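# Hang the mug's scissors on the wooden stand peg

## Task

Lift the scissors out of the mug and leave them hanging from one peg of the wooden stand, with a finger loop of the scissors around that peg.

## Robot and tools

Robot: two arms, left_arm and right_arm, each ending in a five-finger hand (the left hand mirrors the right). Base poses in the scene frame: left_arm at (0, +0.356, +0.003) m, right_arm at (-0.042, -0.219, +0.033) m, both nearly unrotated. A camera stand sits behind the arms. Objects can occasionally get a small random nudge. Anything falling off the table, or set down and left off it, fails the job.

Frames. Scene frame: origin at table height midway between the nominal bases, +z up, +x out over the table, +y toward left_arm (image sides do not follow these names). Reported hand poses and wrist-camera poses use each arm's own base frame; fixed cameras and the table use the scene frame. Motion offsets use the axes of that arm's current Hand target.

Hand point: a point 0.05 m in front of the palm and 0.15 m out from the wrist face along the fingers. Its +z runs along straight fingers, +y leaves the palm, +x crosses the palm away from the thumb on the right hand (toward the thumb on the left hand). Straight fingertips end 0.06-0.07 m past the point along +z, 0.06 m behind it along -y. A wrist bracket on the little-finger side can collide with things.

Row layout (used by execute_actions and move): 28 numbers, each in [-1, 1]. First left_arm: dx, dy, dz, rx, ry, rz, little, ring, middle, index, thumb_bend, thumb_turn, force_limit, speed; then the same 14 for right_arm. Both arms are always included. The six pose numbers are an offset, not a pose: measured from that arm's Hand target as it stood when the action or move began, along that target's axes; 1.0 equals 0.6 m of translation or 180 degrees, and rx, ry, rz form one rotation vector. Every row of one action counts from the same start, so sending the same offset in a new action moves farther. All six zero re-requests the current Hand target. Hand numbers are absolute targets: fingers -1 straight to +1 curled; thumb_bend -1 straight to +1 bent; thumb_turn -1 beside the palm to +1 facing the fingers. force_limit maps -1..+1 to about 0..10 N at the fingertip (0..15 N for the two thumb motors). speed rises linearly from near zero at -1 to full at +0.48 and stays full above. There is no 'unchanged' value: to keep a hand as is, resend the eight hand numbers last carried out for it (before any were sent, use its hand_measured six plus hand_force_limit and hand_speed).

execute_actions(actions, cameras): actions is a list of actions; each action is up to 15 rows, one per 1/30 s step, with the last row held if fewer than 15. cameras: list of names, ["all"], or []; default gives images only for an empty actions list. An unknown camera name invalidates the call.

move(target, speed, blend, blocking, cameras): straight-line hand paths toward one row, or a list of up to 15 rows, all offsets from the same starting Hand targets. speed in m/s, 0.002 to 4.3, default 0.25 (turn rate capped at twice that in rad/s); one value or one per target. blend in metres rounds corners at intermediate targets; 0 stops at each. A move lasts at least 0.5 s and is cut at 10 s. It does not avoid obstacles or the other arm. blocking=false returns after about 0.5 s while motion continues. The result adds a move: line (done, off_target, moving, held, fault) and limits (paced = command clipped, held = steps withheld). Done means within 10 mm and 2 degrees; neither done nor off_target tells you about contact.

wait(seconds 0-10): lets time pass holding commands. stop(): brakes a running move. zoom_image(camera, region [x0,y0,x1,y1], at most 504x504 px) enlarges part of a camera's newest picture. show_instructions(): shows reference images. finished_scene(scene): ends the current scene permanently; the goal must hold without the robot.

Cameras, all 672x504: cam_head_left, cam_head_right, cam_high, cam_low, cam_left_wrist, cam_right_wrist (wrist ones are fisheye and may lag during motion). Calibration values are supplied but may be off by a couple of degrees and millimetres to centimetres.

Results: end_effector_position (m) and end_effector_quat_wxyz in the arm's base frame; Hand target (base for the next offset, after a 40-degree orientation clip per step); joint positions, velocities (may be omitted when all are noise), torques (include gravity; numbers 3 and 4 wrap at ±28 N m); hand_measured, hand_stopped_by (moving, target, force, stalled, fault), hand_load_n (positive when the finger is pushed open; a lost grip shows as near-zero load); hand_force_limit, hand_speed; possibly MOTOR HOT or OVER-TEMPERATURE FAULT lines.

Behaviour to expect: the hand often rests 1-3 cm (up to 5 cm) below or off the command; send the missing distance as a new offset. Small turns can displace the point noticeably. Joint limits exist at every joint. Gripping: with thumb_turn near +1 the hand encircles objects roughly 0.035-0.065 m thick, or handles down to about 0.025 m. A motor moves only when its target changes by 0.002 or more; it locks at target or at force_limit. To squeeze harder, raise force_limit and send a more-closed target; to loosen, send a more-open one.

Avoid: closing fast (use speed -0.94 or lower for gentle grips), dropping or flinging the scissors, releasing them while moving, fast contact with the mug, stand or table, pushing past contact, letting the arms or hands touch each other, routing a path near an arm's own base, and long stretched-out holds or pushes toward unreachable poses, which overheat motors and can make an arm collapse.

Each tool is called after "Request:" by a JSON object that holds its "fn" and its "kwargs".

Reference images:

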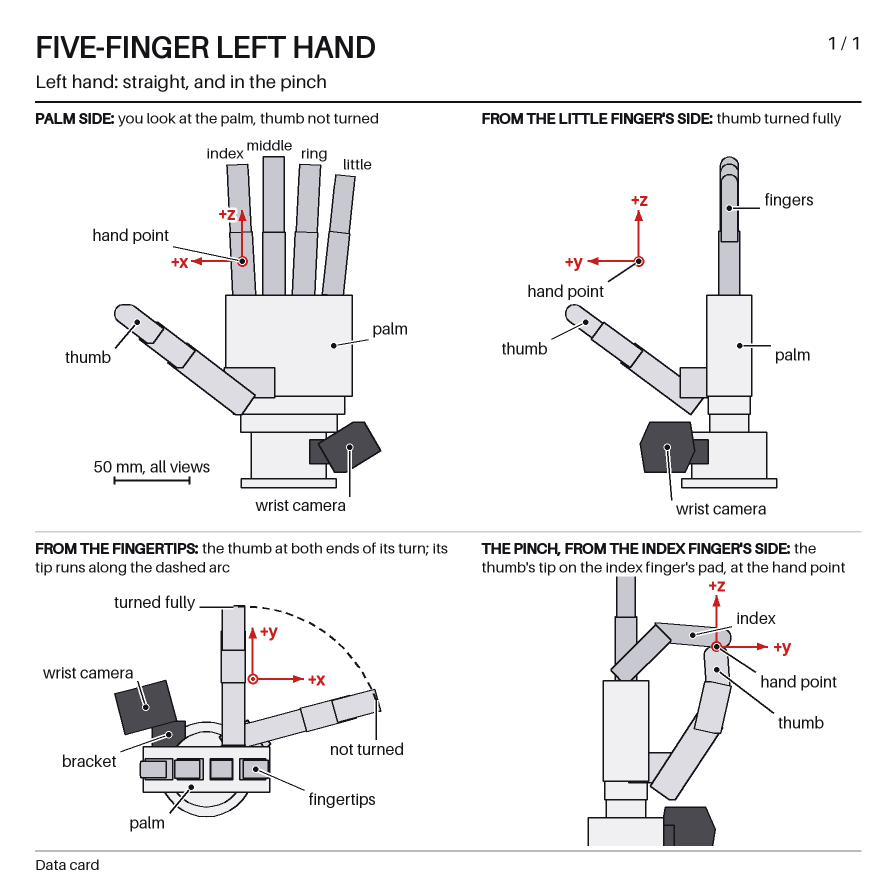

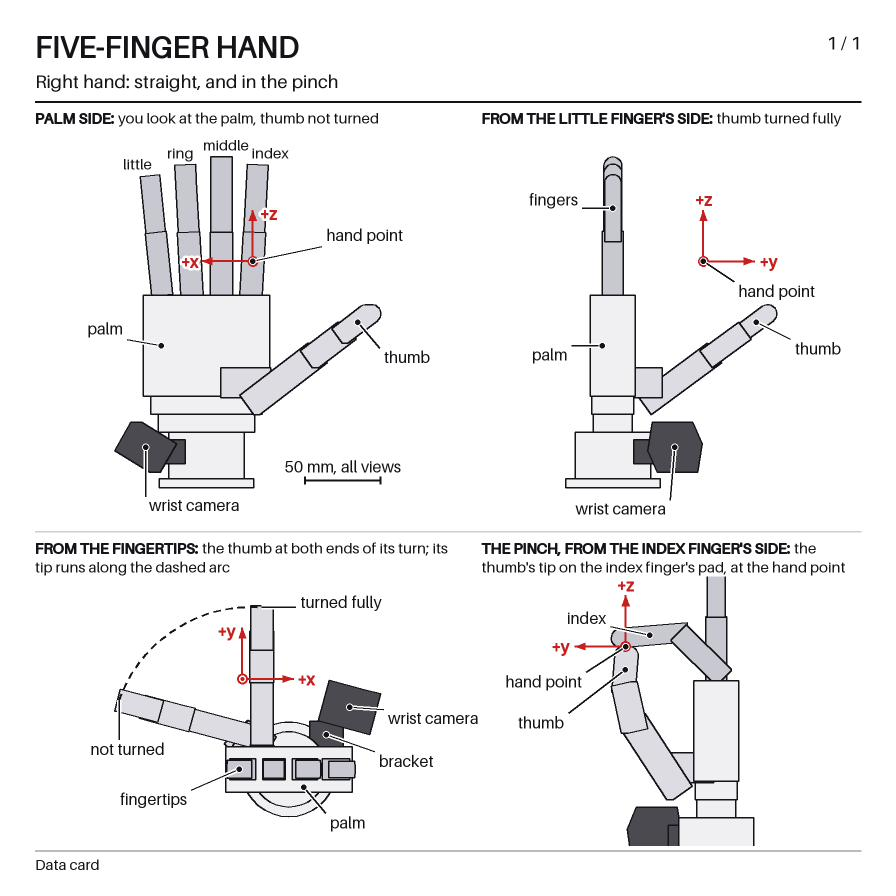

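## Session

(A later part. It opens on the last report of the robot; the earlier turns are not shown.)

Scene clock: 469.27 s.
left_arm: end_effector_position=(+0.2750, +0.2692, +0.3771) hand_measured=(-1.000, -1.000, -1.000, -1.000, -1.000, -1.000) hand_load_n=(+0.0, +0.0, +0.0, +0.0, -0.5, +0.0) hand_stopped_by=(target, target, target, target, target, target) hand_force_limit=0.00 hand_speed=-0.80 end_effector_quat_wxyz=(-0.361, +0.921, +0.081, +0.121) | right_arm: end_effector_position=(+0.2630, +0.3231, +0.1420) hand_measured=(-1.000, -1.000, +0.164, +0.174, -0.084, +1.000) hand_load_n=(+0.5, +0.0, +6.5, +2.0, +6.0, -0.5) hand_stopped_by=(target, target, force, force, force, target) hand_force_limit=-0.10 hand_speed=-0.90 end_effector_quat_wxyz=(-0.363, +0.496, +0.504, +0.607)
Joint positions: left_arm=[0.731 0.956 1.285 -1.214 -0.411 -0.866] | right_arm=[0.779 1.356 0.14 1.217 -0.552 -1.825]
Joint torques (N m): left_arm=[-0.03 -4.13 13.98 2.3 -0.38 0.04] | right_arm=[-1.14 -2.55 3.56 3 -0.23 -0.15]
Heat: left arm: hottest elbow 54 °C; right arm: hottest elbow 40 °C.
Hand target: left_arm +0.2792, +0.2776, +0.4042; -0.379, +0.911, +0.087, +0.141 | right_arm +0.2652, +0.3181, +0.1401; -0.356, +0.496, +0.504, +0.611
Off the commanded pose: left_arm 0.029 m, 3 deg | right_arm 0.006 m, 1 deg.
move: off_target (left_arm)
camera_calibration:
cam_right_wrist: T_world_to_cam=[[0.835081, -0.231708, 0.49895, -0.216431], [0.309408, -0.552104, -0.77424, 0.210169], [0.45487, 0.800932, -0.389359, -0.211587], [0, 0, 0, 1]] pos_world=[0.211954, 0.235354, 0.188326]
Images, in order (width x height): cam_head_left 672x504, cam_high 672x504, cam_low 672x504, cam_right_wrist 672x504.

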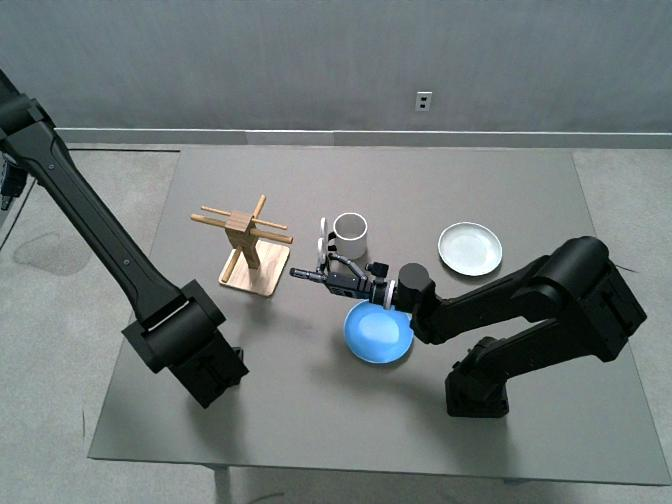

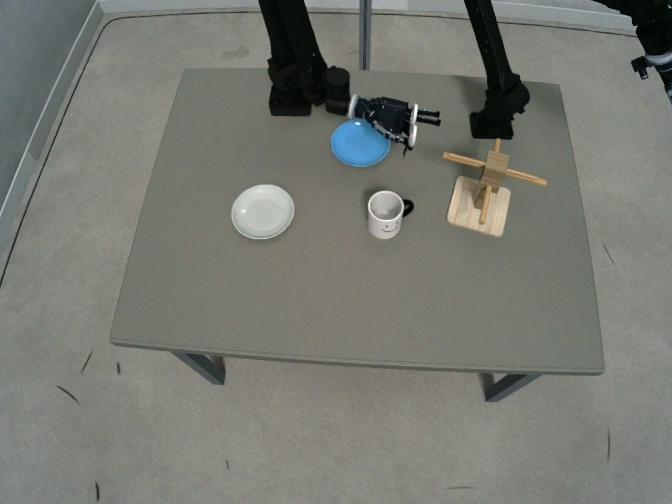

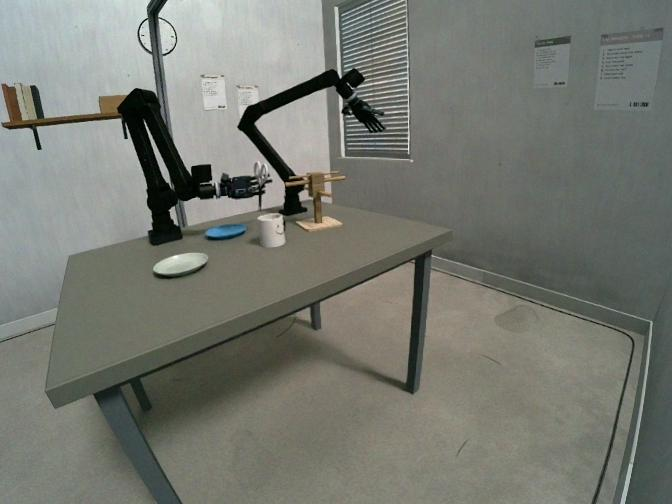

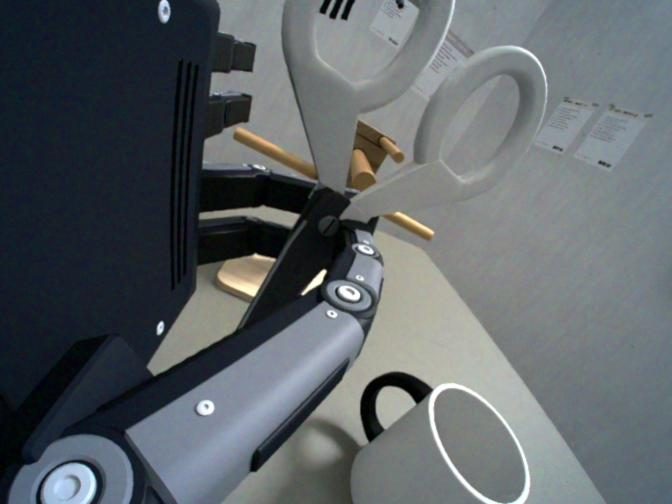

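Request:
{"fn": "move", "kwargs": {"target": [[0,0,0,0,0,0,-1,-1,-1,-1,-1,-1,0,-0.8, -0.0677,-0.0508,0.0265,-0.0323,-0.0084,0,-1,-1,0.6,0.6,0.3,1,-0.1,-0.9]], "speed": 0.1, "cameras": ["cam_right_wrist","cam_low","cam_head_left","cam_high"]}}

Request:
{"fn": "zoom_image", "kwargs": {"camera": "cam_right_wrist", "region": [200, 0, 560, 270]}}

Request:
{"fn": "zoom_image", "kwargs": {"camera": "cam_low", "region": [230, 140, 360, 240]}}

Request:
{"fn": "zoom_image", "kwargs": {"camera": "cam_high", "region": [370, 70, 560, 250]}}

Request:
{"fn": "zoom_image", "kwargs": {"camera": "cam_head_left", "region": [180, 180, 400, 345]}}

Scene clock: 484.77 s.
left_arm: end_effector_position=(+0.2750, +0.2692, +0.3771) hand_measured=(-1.000, -1.000, -1.000, -1.000, -1.000, -1.000) hand_load_n=(+0.0, +0.0, +0.0, +0.0, +0.0, -0.5) hand_stopped_by=(target, target, target, target, target, target) hand_force_limit=0.00 hand_speed=-0.80 end_effector_quat_wxyz=(-0.361, +0.921, +0.081, +0.121) | right_arm: end_effector_position=(+0.2513, +0.3332, +0.0851) hand_measured=(-1.000, -1.000, +0.164, +0.174, -0.084, +1.000) hand_load_n=(+0.0, +0.0, +6.5, +2.5, +6.0, -0.5) hand_stopped_by=(target, target, force, force, force, target) hand_force_limit=-0.10 hand_speed=-0.90 end_effector_quat_wxyz=(-0.321, +0.538, +0.480, +0.615)
Joint positions: left_arm=[0.731 0.956 1.285 -1.214 -0.411 -0.866] | right_arm=[0.968 1.739 0.134 1.565 -0.242 -1.827]
Joint torques (N m): left_arm=[-0.15 -4.07 14 2.28 -0.37 0.03] | right_arm=[0.44 -5.3 1.8 3.1 0.03 -0.16]
Heat: left arm: hottest elbow 54 °C; right arm: hottest elbow 38 °C.
Hand target: left_arm +0.2792, +0.2776, +0.4042; -0.379, +0.911, +0.087, +0.141 | right_arm +0.2511, +0.3382, +0.0930; -0.324, +0.521, +0.477, +0.629
Off the commanded pose: left_arm 0.029 m, 3 deg | right_arm 0.009 m, 3 deg.
joint sent to its limit (right arm) — joint 4 (wrist pitch), upper limit. The joint targets still meet the commanded pose.
move: off_target (left_arm, right_arm)
camera_calibration:
cam_right_wrist: T_world_to_cam=[[0.811007, -0.314236, 0.493481, -0.141875], [0.224714, -0.611481, -0.758679, 0.215064], [0.540158, 0.726186, -0.425302, -0.229991], [0, 0, 0, 1]] pos_world=[0.190966, 0.253942, 0.135362]
Images, in order (width x height): cam_head_left 672x504, cam_high 672x504, cam_low 672x504, cam_right_wrist 672x504.

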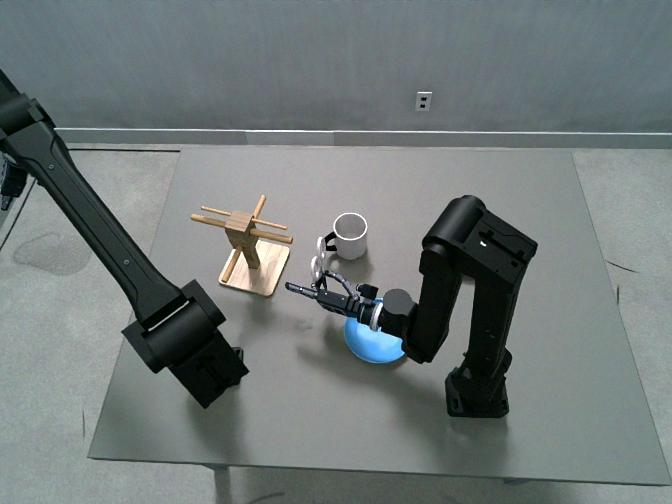

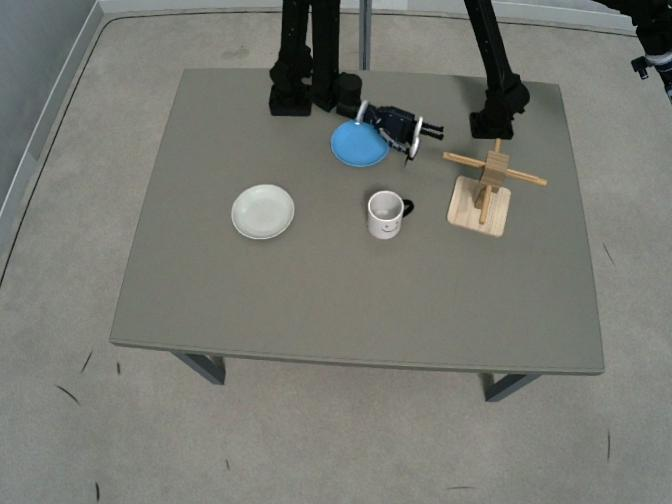

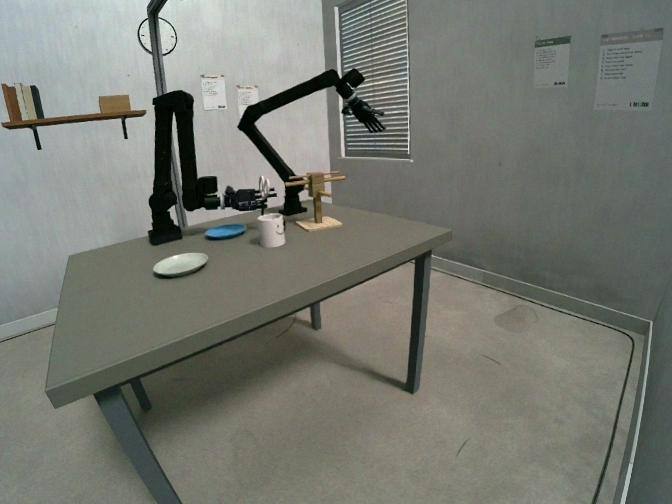

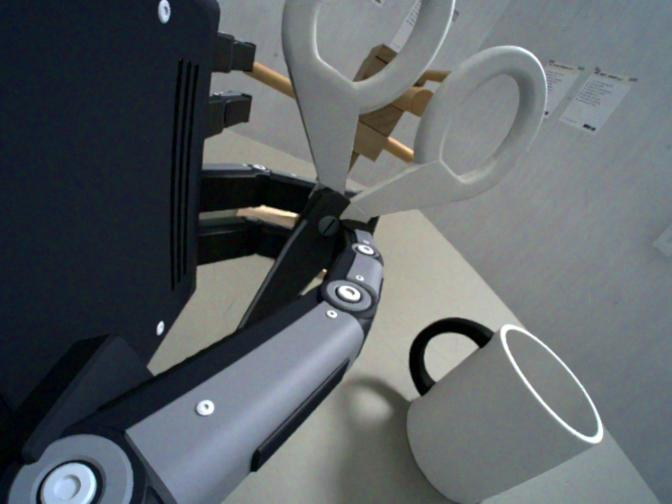

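Scaled by 1.400 from the camera's 672x504 image, which has a finer 960x720 frame.

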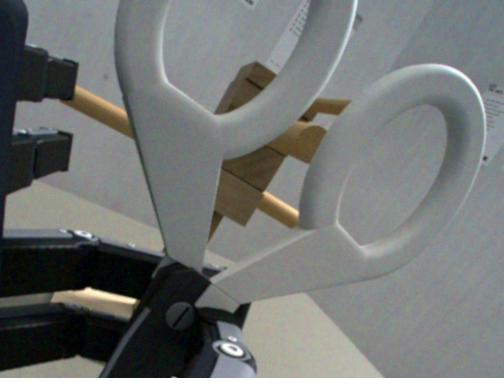

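Scaled by 3.877 from the camera's 672x504 image, which has a finer 960x720 frame.

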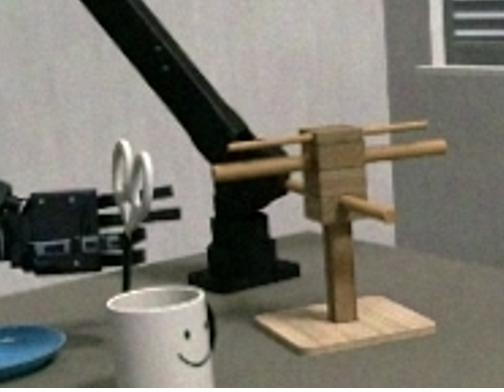

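Scaled by 2.653 from the camera's 672x504 image, which has a finer 960x720 frame.

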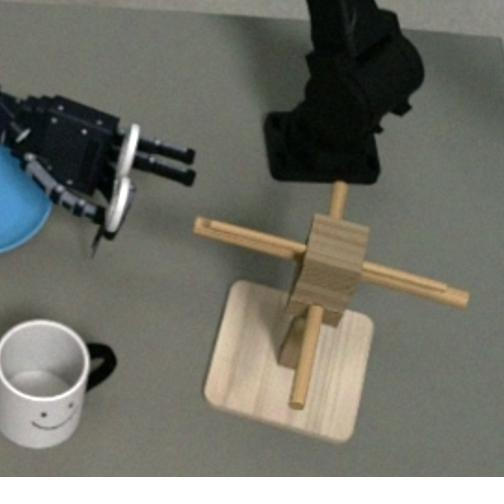

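Scaled by 2.291 from the camera's 672x504 image, which has a finer 960x720 frame.

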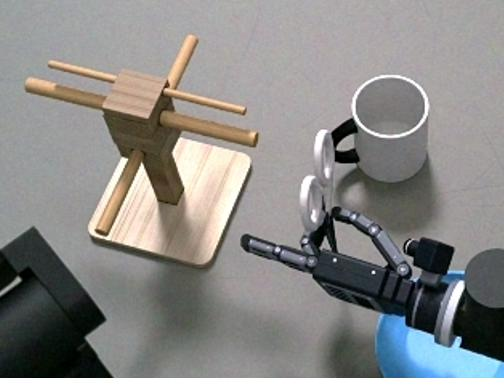

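Request:
{"fn": "zoom_image", "kwargs": {"camera": "cam_high", "region": [400, 110, 510, 190]}}

Request:
{"fn": "zoom_image", "kwargs": {"camera": "cam_head_left", "region": [220, 200, 350, 300]}}

Scaled by 4.582 from the camera's 672x504 image, which has a finer 960x720 frame.

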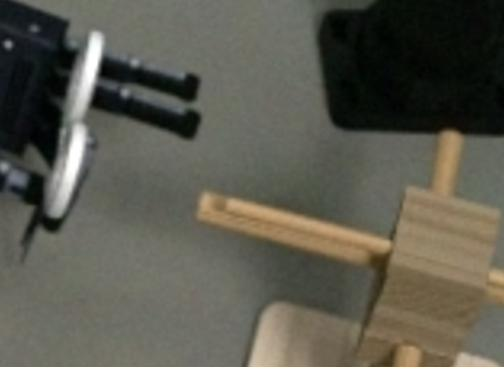

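Scaled by 3.877 from the camera's 672x504 image, which has a finer 960x720 frame.

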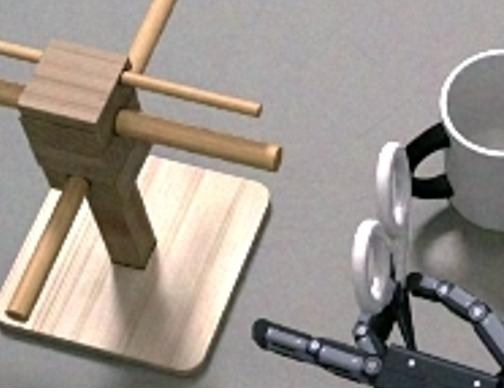

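Request:
{"fn": "move", "kwargs": {"target": [[0,0,0,0,0,0,-1,-1,-1,-1,-1,-1,0,-0.8, 0.006,-0.0033,0.1012,0,0,0,-1,-1,0.6,0.6,0.3,1,-0.1,-0.9]], "speed": 0.08, "cameras": ["cam_right_wrist","cam_low","cam_head_left","cam_high","cam_head_right"]}}

Request:
{"fn": "zoom_image", "kwargs": {"camera": "cam_right_wrist", "region": [260, 0, 580, 240]}}

Request:
{"fn": "zoom_image", "kwargs": {"camera": "cam_high", "region": [400, 110, 510, 190]}}

Request:
{"fn": "zoom_image", "kwargs": {"camera": "cam_head_left", "region": [220, 200, 350, 300]}}

Request:
{"fn": "zoom_image", "kwargs": {"camera": "cam_low", "region": [240, 150, 350, 230]}}

Scene clock: 503.27 s.
left_arm: end_effector_position=(+0.2750, +0.2692, +0.3771) hand_measured=(-1.000, -1.000, -1.000, -1.000, -1.000, -1.000) hand_load_n=(+0.0, +0.0, +0.0, +0.0, +0.0, +0.0) hand_stopped_by=(target, target, target, target, target, target) hand_force_limit=0.00 hand_speed=-0.80 end_effector_quat_wxyz=(-0.361, +0.921, +0.081, +0.121) | right_arm: end_effector_position=(+0.2698, +0.3870, +0.0976) hand_measured=(-1.000, -1.000, +0.164, +0.174, -0.084, +1.000) hand_load_n=(+0.0, +0.0, +6.5, +2.5, +6.0, -0.5) hand_stopped_by=(target, target, force, force, force, target) hand_force_limit=-0.10 hand_speed=-0.90 end_effector_quat_wxyz=(-0.324, +0.525, +0.472, +0.630)
Joint positions: left_arm=[0.731 0.956 1.285 -1.214 -0.411 -0.866] | right_arm=[1.027 1.746 0.277 1.472 -0.18 -1.827]
Joint torques (N m): left_arm=[-0.09 -4.13 13.97 2.29 -0.37 0.04] | right_arm=[0.67 -5.54 3.86 1.98 0.04 -0.15]
Heat: left arm: hottest elbow 54 °C; right arm: hottest elbow 36 °C.
Hand target: left_arm +0.2792, +0.2776, +0.4042; -0.379, +0.911, +0.087, +0.141 | right_arm +0.2695, +0.3961, +0.0961; -0.324, +0.521, +0.476, +0.630
Off the commanded pose: left_arm 0.029 m, 3 deg | right_arm 0.009 m, 1 deg.
move: off_target (left_arm)
camera_calibration:
cam_right_wrist: T_world_to_cam=[[0.798141, -0.334065, 0.50137, -0.135823], [0.241258, -0.585328, -0.774071, 0.240196], [0.552056, 0.738777, -0.386578, -0.285567], [0, 0, 0, 1]] pos_world=[0.208105, 0.30619, 0.143632]
Images, in order (width x height): cam_head_left 672x504, cam_head_right 672x504, cam_high 672x504, cam_low 672x504, cam_right_wrist 672x504.

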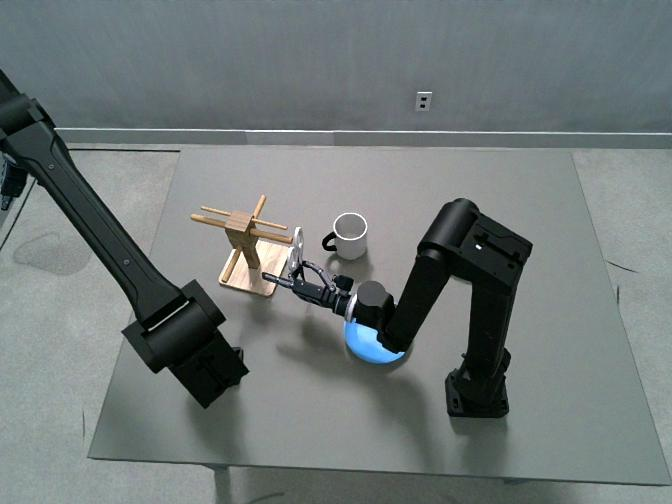

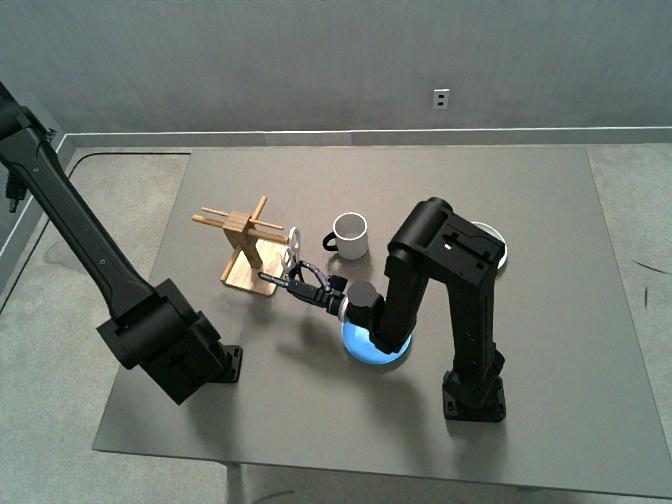

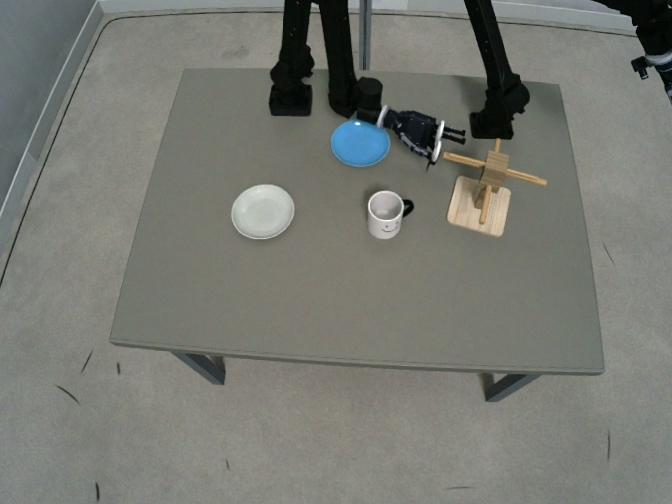

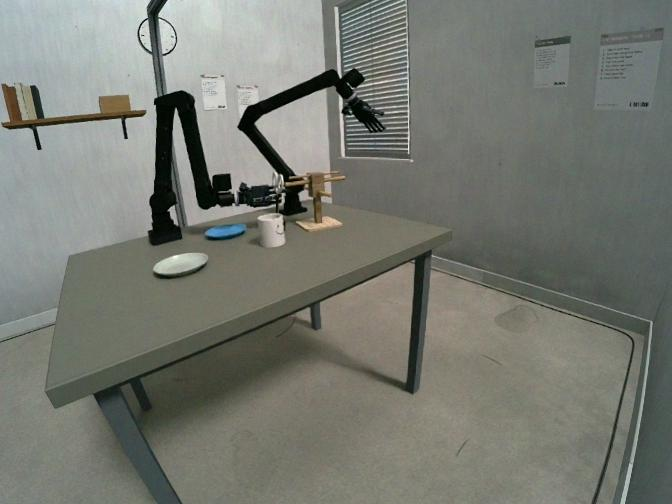

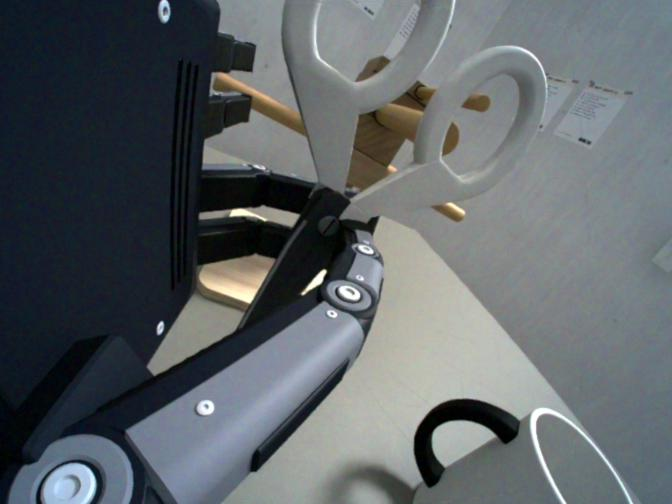

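Scaled by 1.575 from the camera's 672x504 image, which has a finer 960x720 frame.

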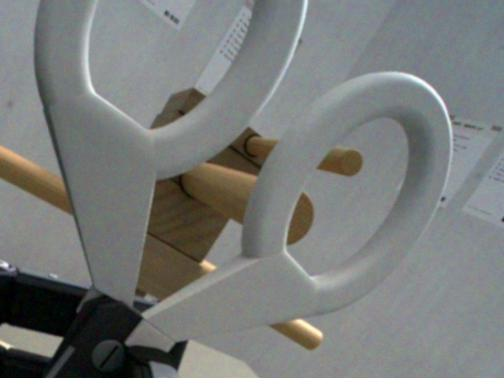

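Scaled by 4.582 from the camera's 672x504 image, which has a finer 960x720 frame.

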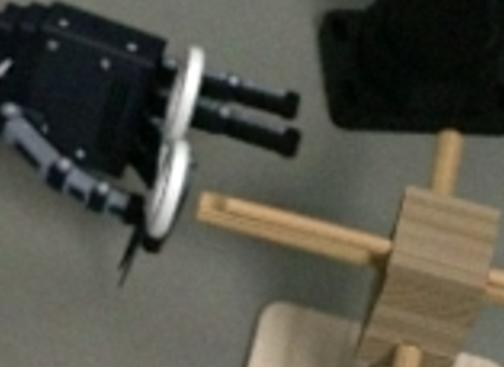

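Scaled by 3.877 from the camera's 672x504 image, which has a finer 960x720 frame.

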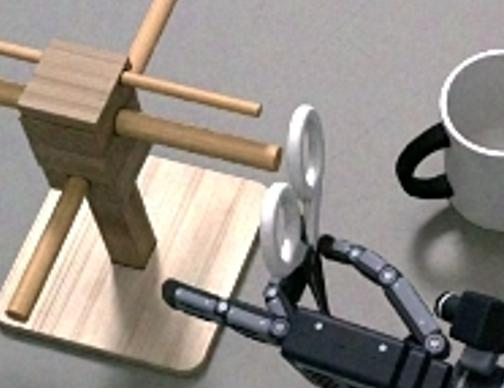

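Scaled by 4.582 from the camera's 672x504 image, which has a finer 960x720 frame.

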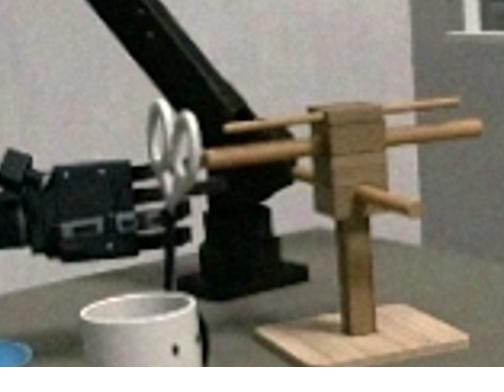

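Request:
{"fn": "move", "kwargs": {"target": [[0,0,0,0,0,0,-1,-1,-1,-1,-1,-1,0,-0.8, -0.0193,-0.0052,0.0,0,0,0,-1,-1,0.6,0.6,0.3,1,-0.1,-0.9]], "speed": 0.05, "cameras": ["cam_right_wrist","cam_low","cam_head_left","cam_high"]}}

Request:
{"fn": "zoom_image", "kwargs": {"camera": "cam_right_wrist", "region": [260, 0, 580, 240]}}

Request:
{"fn": "zoom_image", "kwargs": {"camera": "cam_high", "region": [400, 110, 510, 190]}}

Request:
{"fn": "zoom_image", "kwargs": {"camera": "cam_head_left", "region": [220, 200, 350, 300]}}

Request:
{"fn": "zoom_image", "kwargs": {"camera": "cam_low", "region": [240, 150, 350, 230]}}

Scene clock: 514.03 s.
left_arm: end_effector_position=(+0.2750, +0.2692, +0.3771) hand_measured=(-1.000, -1.000, -1.000, -1.000, -1.000, -1.000) hand_load_n=(+0.0, +0.0, +0.0, +0.0, +0.0, -0.5) hand_stopped_by=(target, target, target, target, target, target) hand_force_limit=0.00 hand_speed=-0.80 end_effector_quat_wxyz=(-0.361, +0.921, +0.081, +0.121) | right_arm: end_effector_position=(+0.2686, +0.3850, +0.0769) hand_measured=(-1.000, -1.000, +0.164, +0.174, -0.084, +1.000) hand_load_n=(+0.0, +0.0, +6.5, +2.5, +6.0, -0.5) hand_stopped_by=(target, target, force, force, force, target) hand_force_limit=-0.10 hand_speed=-0.90 end_effector_quat_wxyz=(-0.320, +0.535, +0.478, +0.619)
Joint positions: left_arm=[0.731 0.956 1.285 -1.214 -0.411 -0.866] | right_arm=[1.027 1.815 0.277 1.509 -0.18 -1.827]
Joint torques (N m): left_arm=[-0.03 -4.01 14.01 2.29 -0.38 0.04] | right_arm=[0.67 -5.95 3.64 3.14 0.03 -0.15]
Heat: left arm: hottest elbow 54 °C; right arm: hottest elbow 35 °C.
Hand target: left_arm +0.2792, +0.2776, +0.4042; -0.379, +0.911, +0.087, +0.141 | right_arm +0.2695, +0.3961, +0.0841; -0.324, +0.521, +0.476, +0.629
Off the commanded pose: left_arm 0.029 m, 3 deg | right_arm 0.013 m, 2 deg.
move: off_target (left_arm, right_arm)
camera_calibration:
cam_right_wrist: T_world_to_cam=[[0.806383, -0.320423, 0.497066, -0.132317], [0.228482, -0.606442, -0.761593, 0.233884], [0.545474, 0.727707, -0.415814, -0.283094], [0, 0, 0, 1]] pos_world=[0.20768, 0.305449, 0.12618]
Images, in order (width x height): cam_head_left 672x504, cam_high 672x504, cam_low 672x504, cam_right_wrist 672x504.

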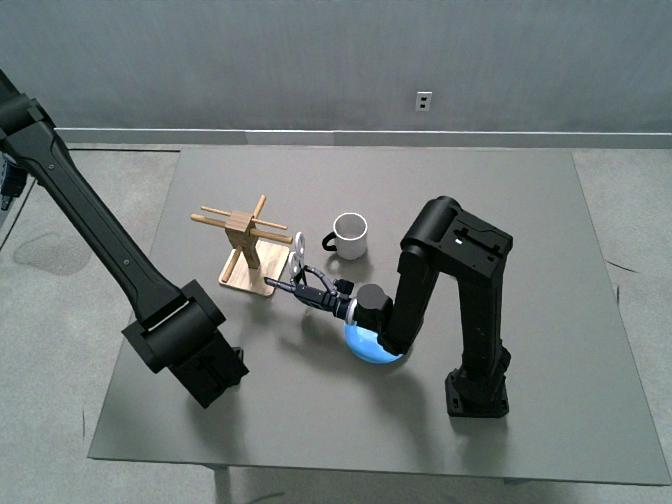

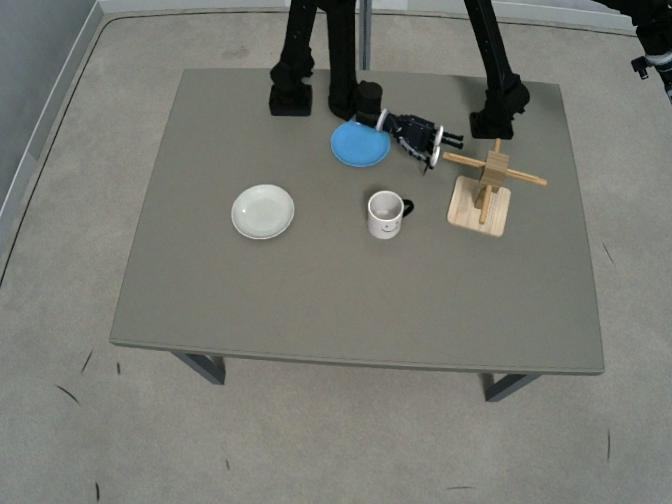

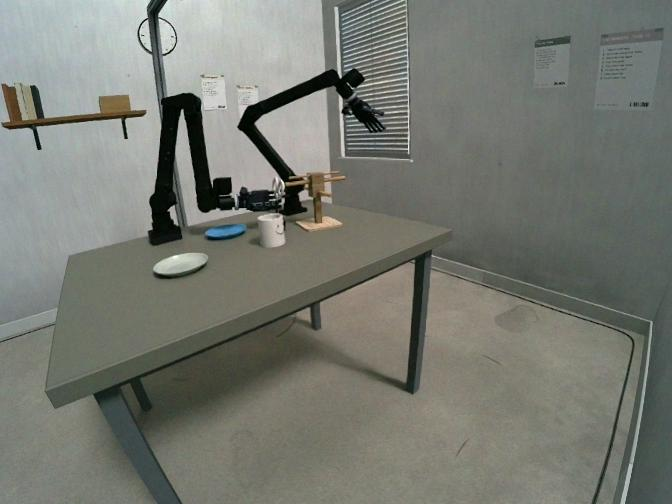

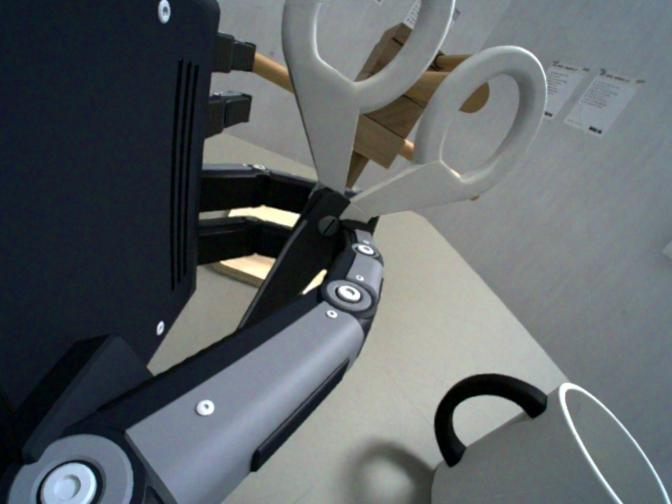

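Scaled by 1.575 from the camera's 672x504 image, which has a finer 960x720 frame.

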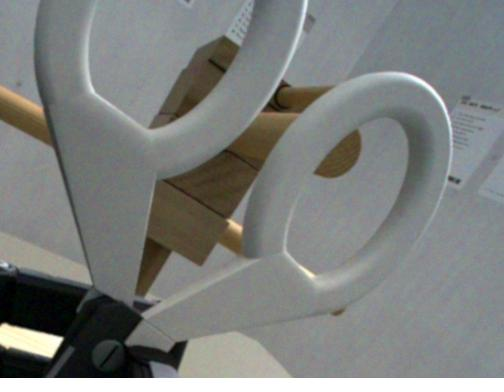

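Scaled by 4.582 from the camera's 672x504 image, which has a finer 960x720 frame.

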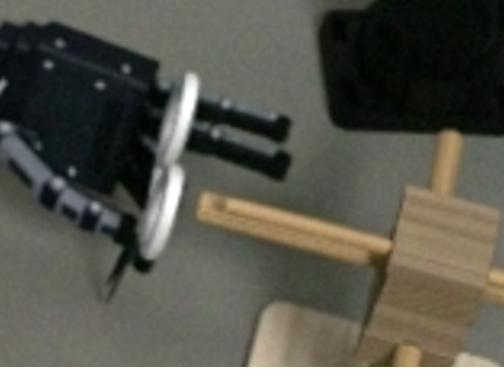

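Scaled by 3.877 from the camera's 672x504 image, which has a finer 960x720 frame.

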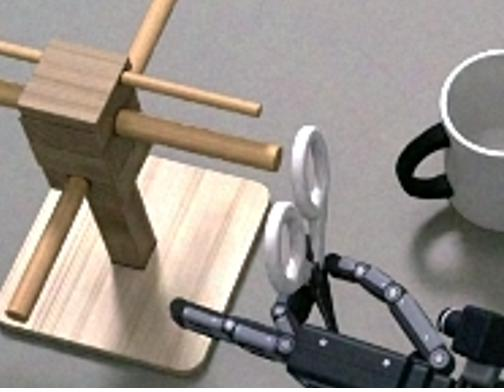

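Scaled by 4.582 from the camera's 672x504 image, which has a finer 960x720 frame.

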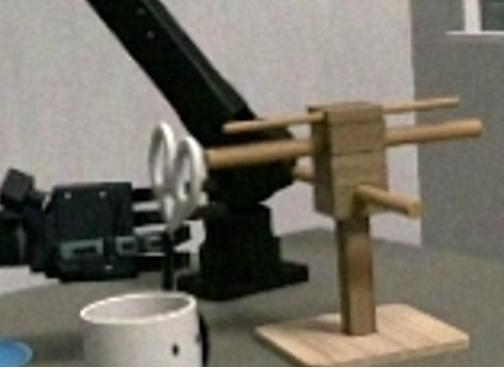

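Request:
{"fn": "move", "kwargs": {"target": [[0,0,0,0,0,0,-1,-1,-1,-1,-1,-1,0,-0.8, 0.0165,0.000,0.0,0,0,0,-1,-1,0.6,0.6,0.3,1,-0.1,-0.9]], "speed": 0.05, "cameras": ["cam_right_wrist","cam_low","cam_head_left","cam_high"]}}

Request:
{"fn": "zoom_image", "kwargs": {"camera": "cam_right_wrist", "region": [260, 0, 580, 240]}}

Request:
{"fn": "zoom_image", "kwargs": {"camera": "cam_high", "region": [400, 110, 510, 190]}}

Request:
{"fn": "zoom_image", "kwargs": {"camera": "cam_head_left", "region": [220, 200, 350, 300]}}

Scene clock: 518.10 s.
left_arm: end_effector_position=(+0.2750, +0.2692, +0.3771) hand_measured=(-1.000, -1.000, -1.000, -1.000, -1.000, -1.000) hand_load_n=(+0.0, +0.0, +0.0, +0.0, +0.0, -0.5) hand_stopped_by=(target, target, target, target, target, target) hand_force_limit=0.00 hand_speed=-0.80 end_effector_quat_wxyz=(-0.361, +0.921, +0.081, +0.121) | right_arm: end_effector_position=(+0.2672, +0.3867, +0.0823) hand_measured=(-1.000, -1.000, +0.164, +0.174, -0.084, +1.000) hand_load_n=(+0.0, +0.0, +6.5, +2.5, +6.0, -0.5) hand_stopped_by=(target, target, force, force, force, target) hand_force_limit=-0.10 hand_speed=-0.90 end_effector_quat_wxyz=(-0.320, +0.534, +0.477, +0.620)
Joint positions: left_arm=[0.731 0.956 1.285 -1.214 -0.411 -0.866] | right_arm=[1.036 1.79 0.277 1.487 -0.171 -1.827]
Joint torques (N m): left_arm=[-0.15 -4.07 14.01 2.3 -0.38 0.04] | right_arm=[0.79 -7.82 3.45 1.98 0.03 -0.15]
Heat: left arm: hottest elbow 54 °C; right arm: hottest elbow 35 °C.
Hand target: left_arm +0.2792, +0.2776, +0.4042; -0.379, +0.911, +0.087, +0.141 | right_arm +0.2670, +0.3971, +0.0936; -0.324, +0.521, +0.477, +0.629
Off the commanded pose: left_arm 0.029 m, 3 deg | right_arm 0.015 m, 2 deg.
move: off_target (left_arm, right_arm)
camera_calibration:
cam_right_wrist: T_world_to_cam=[[0.805206, -0.322379, 0.49771, -0.132213], [0.229534, -0.604448, -0.762861, 0.238431], [0.54677, 0.728501, -0.412708, -0.2823], [0, 0, 0, 1]] pos_world=[0.206084, 0.307152, 0.131186]
Images, in order (width x height): cam_head_left 672x504, cam_high 672x504, cam_low 672x504, cam_right_wrist 672x504.

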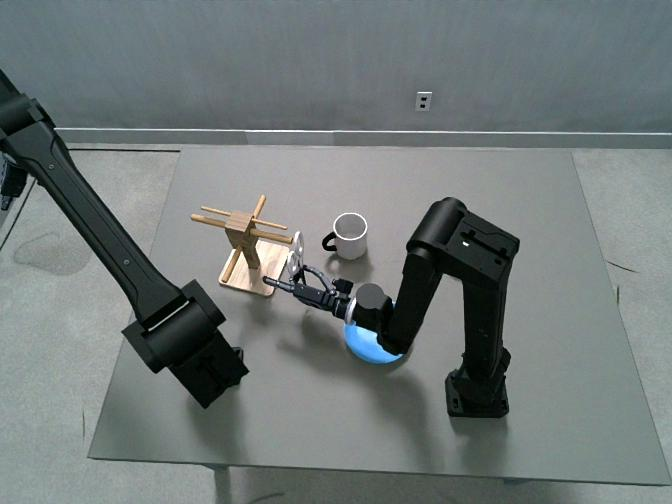

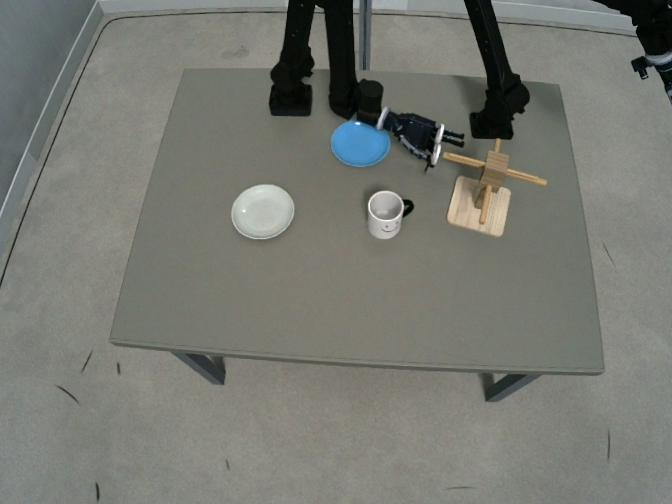

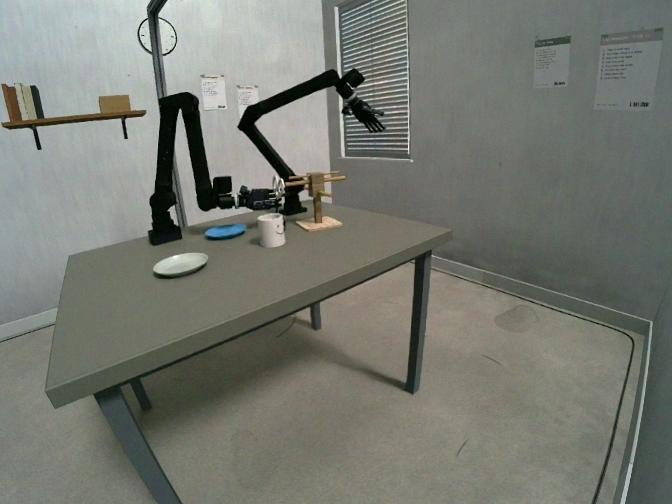

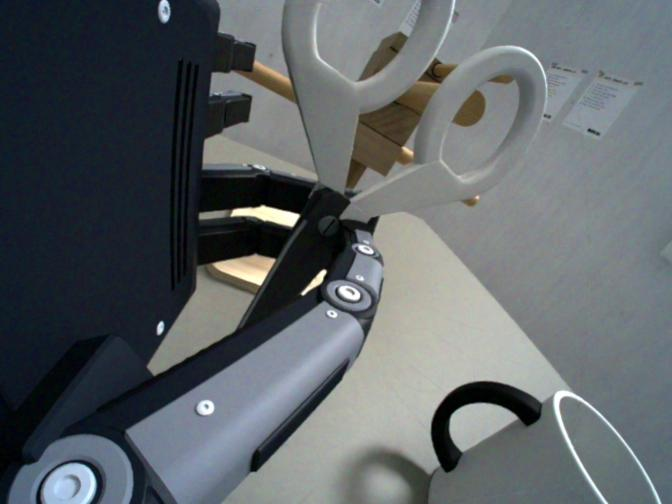

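Scaled by 1.575 from the camera's 672x504 image, which has a finer 960x720 frame.

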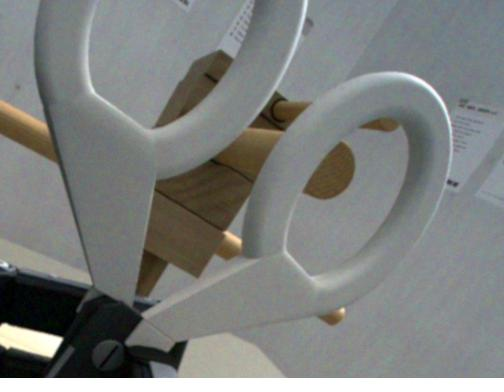

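Scaled by 4.582 from the camera's 672x504 image, which has a finer 960x720 frame.

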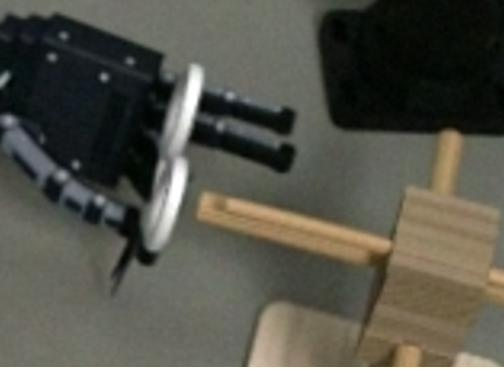

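Scaled by 3.877 from the camera's 672x504 image, which has a finer 960x720 frame.

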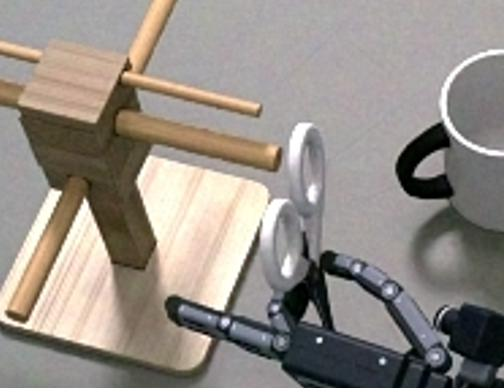

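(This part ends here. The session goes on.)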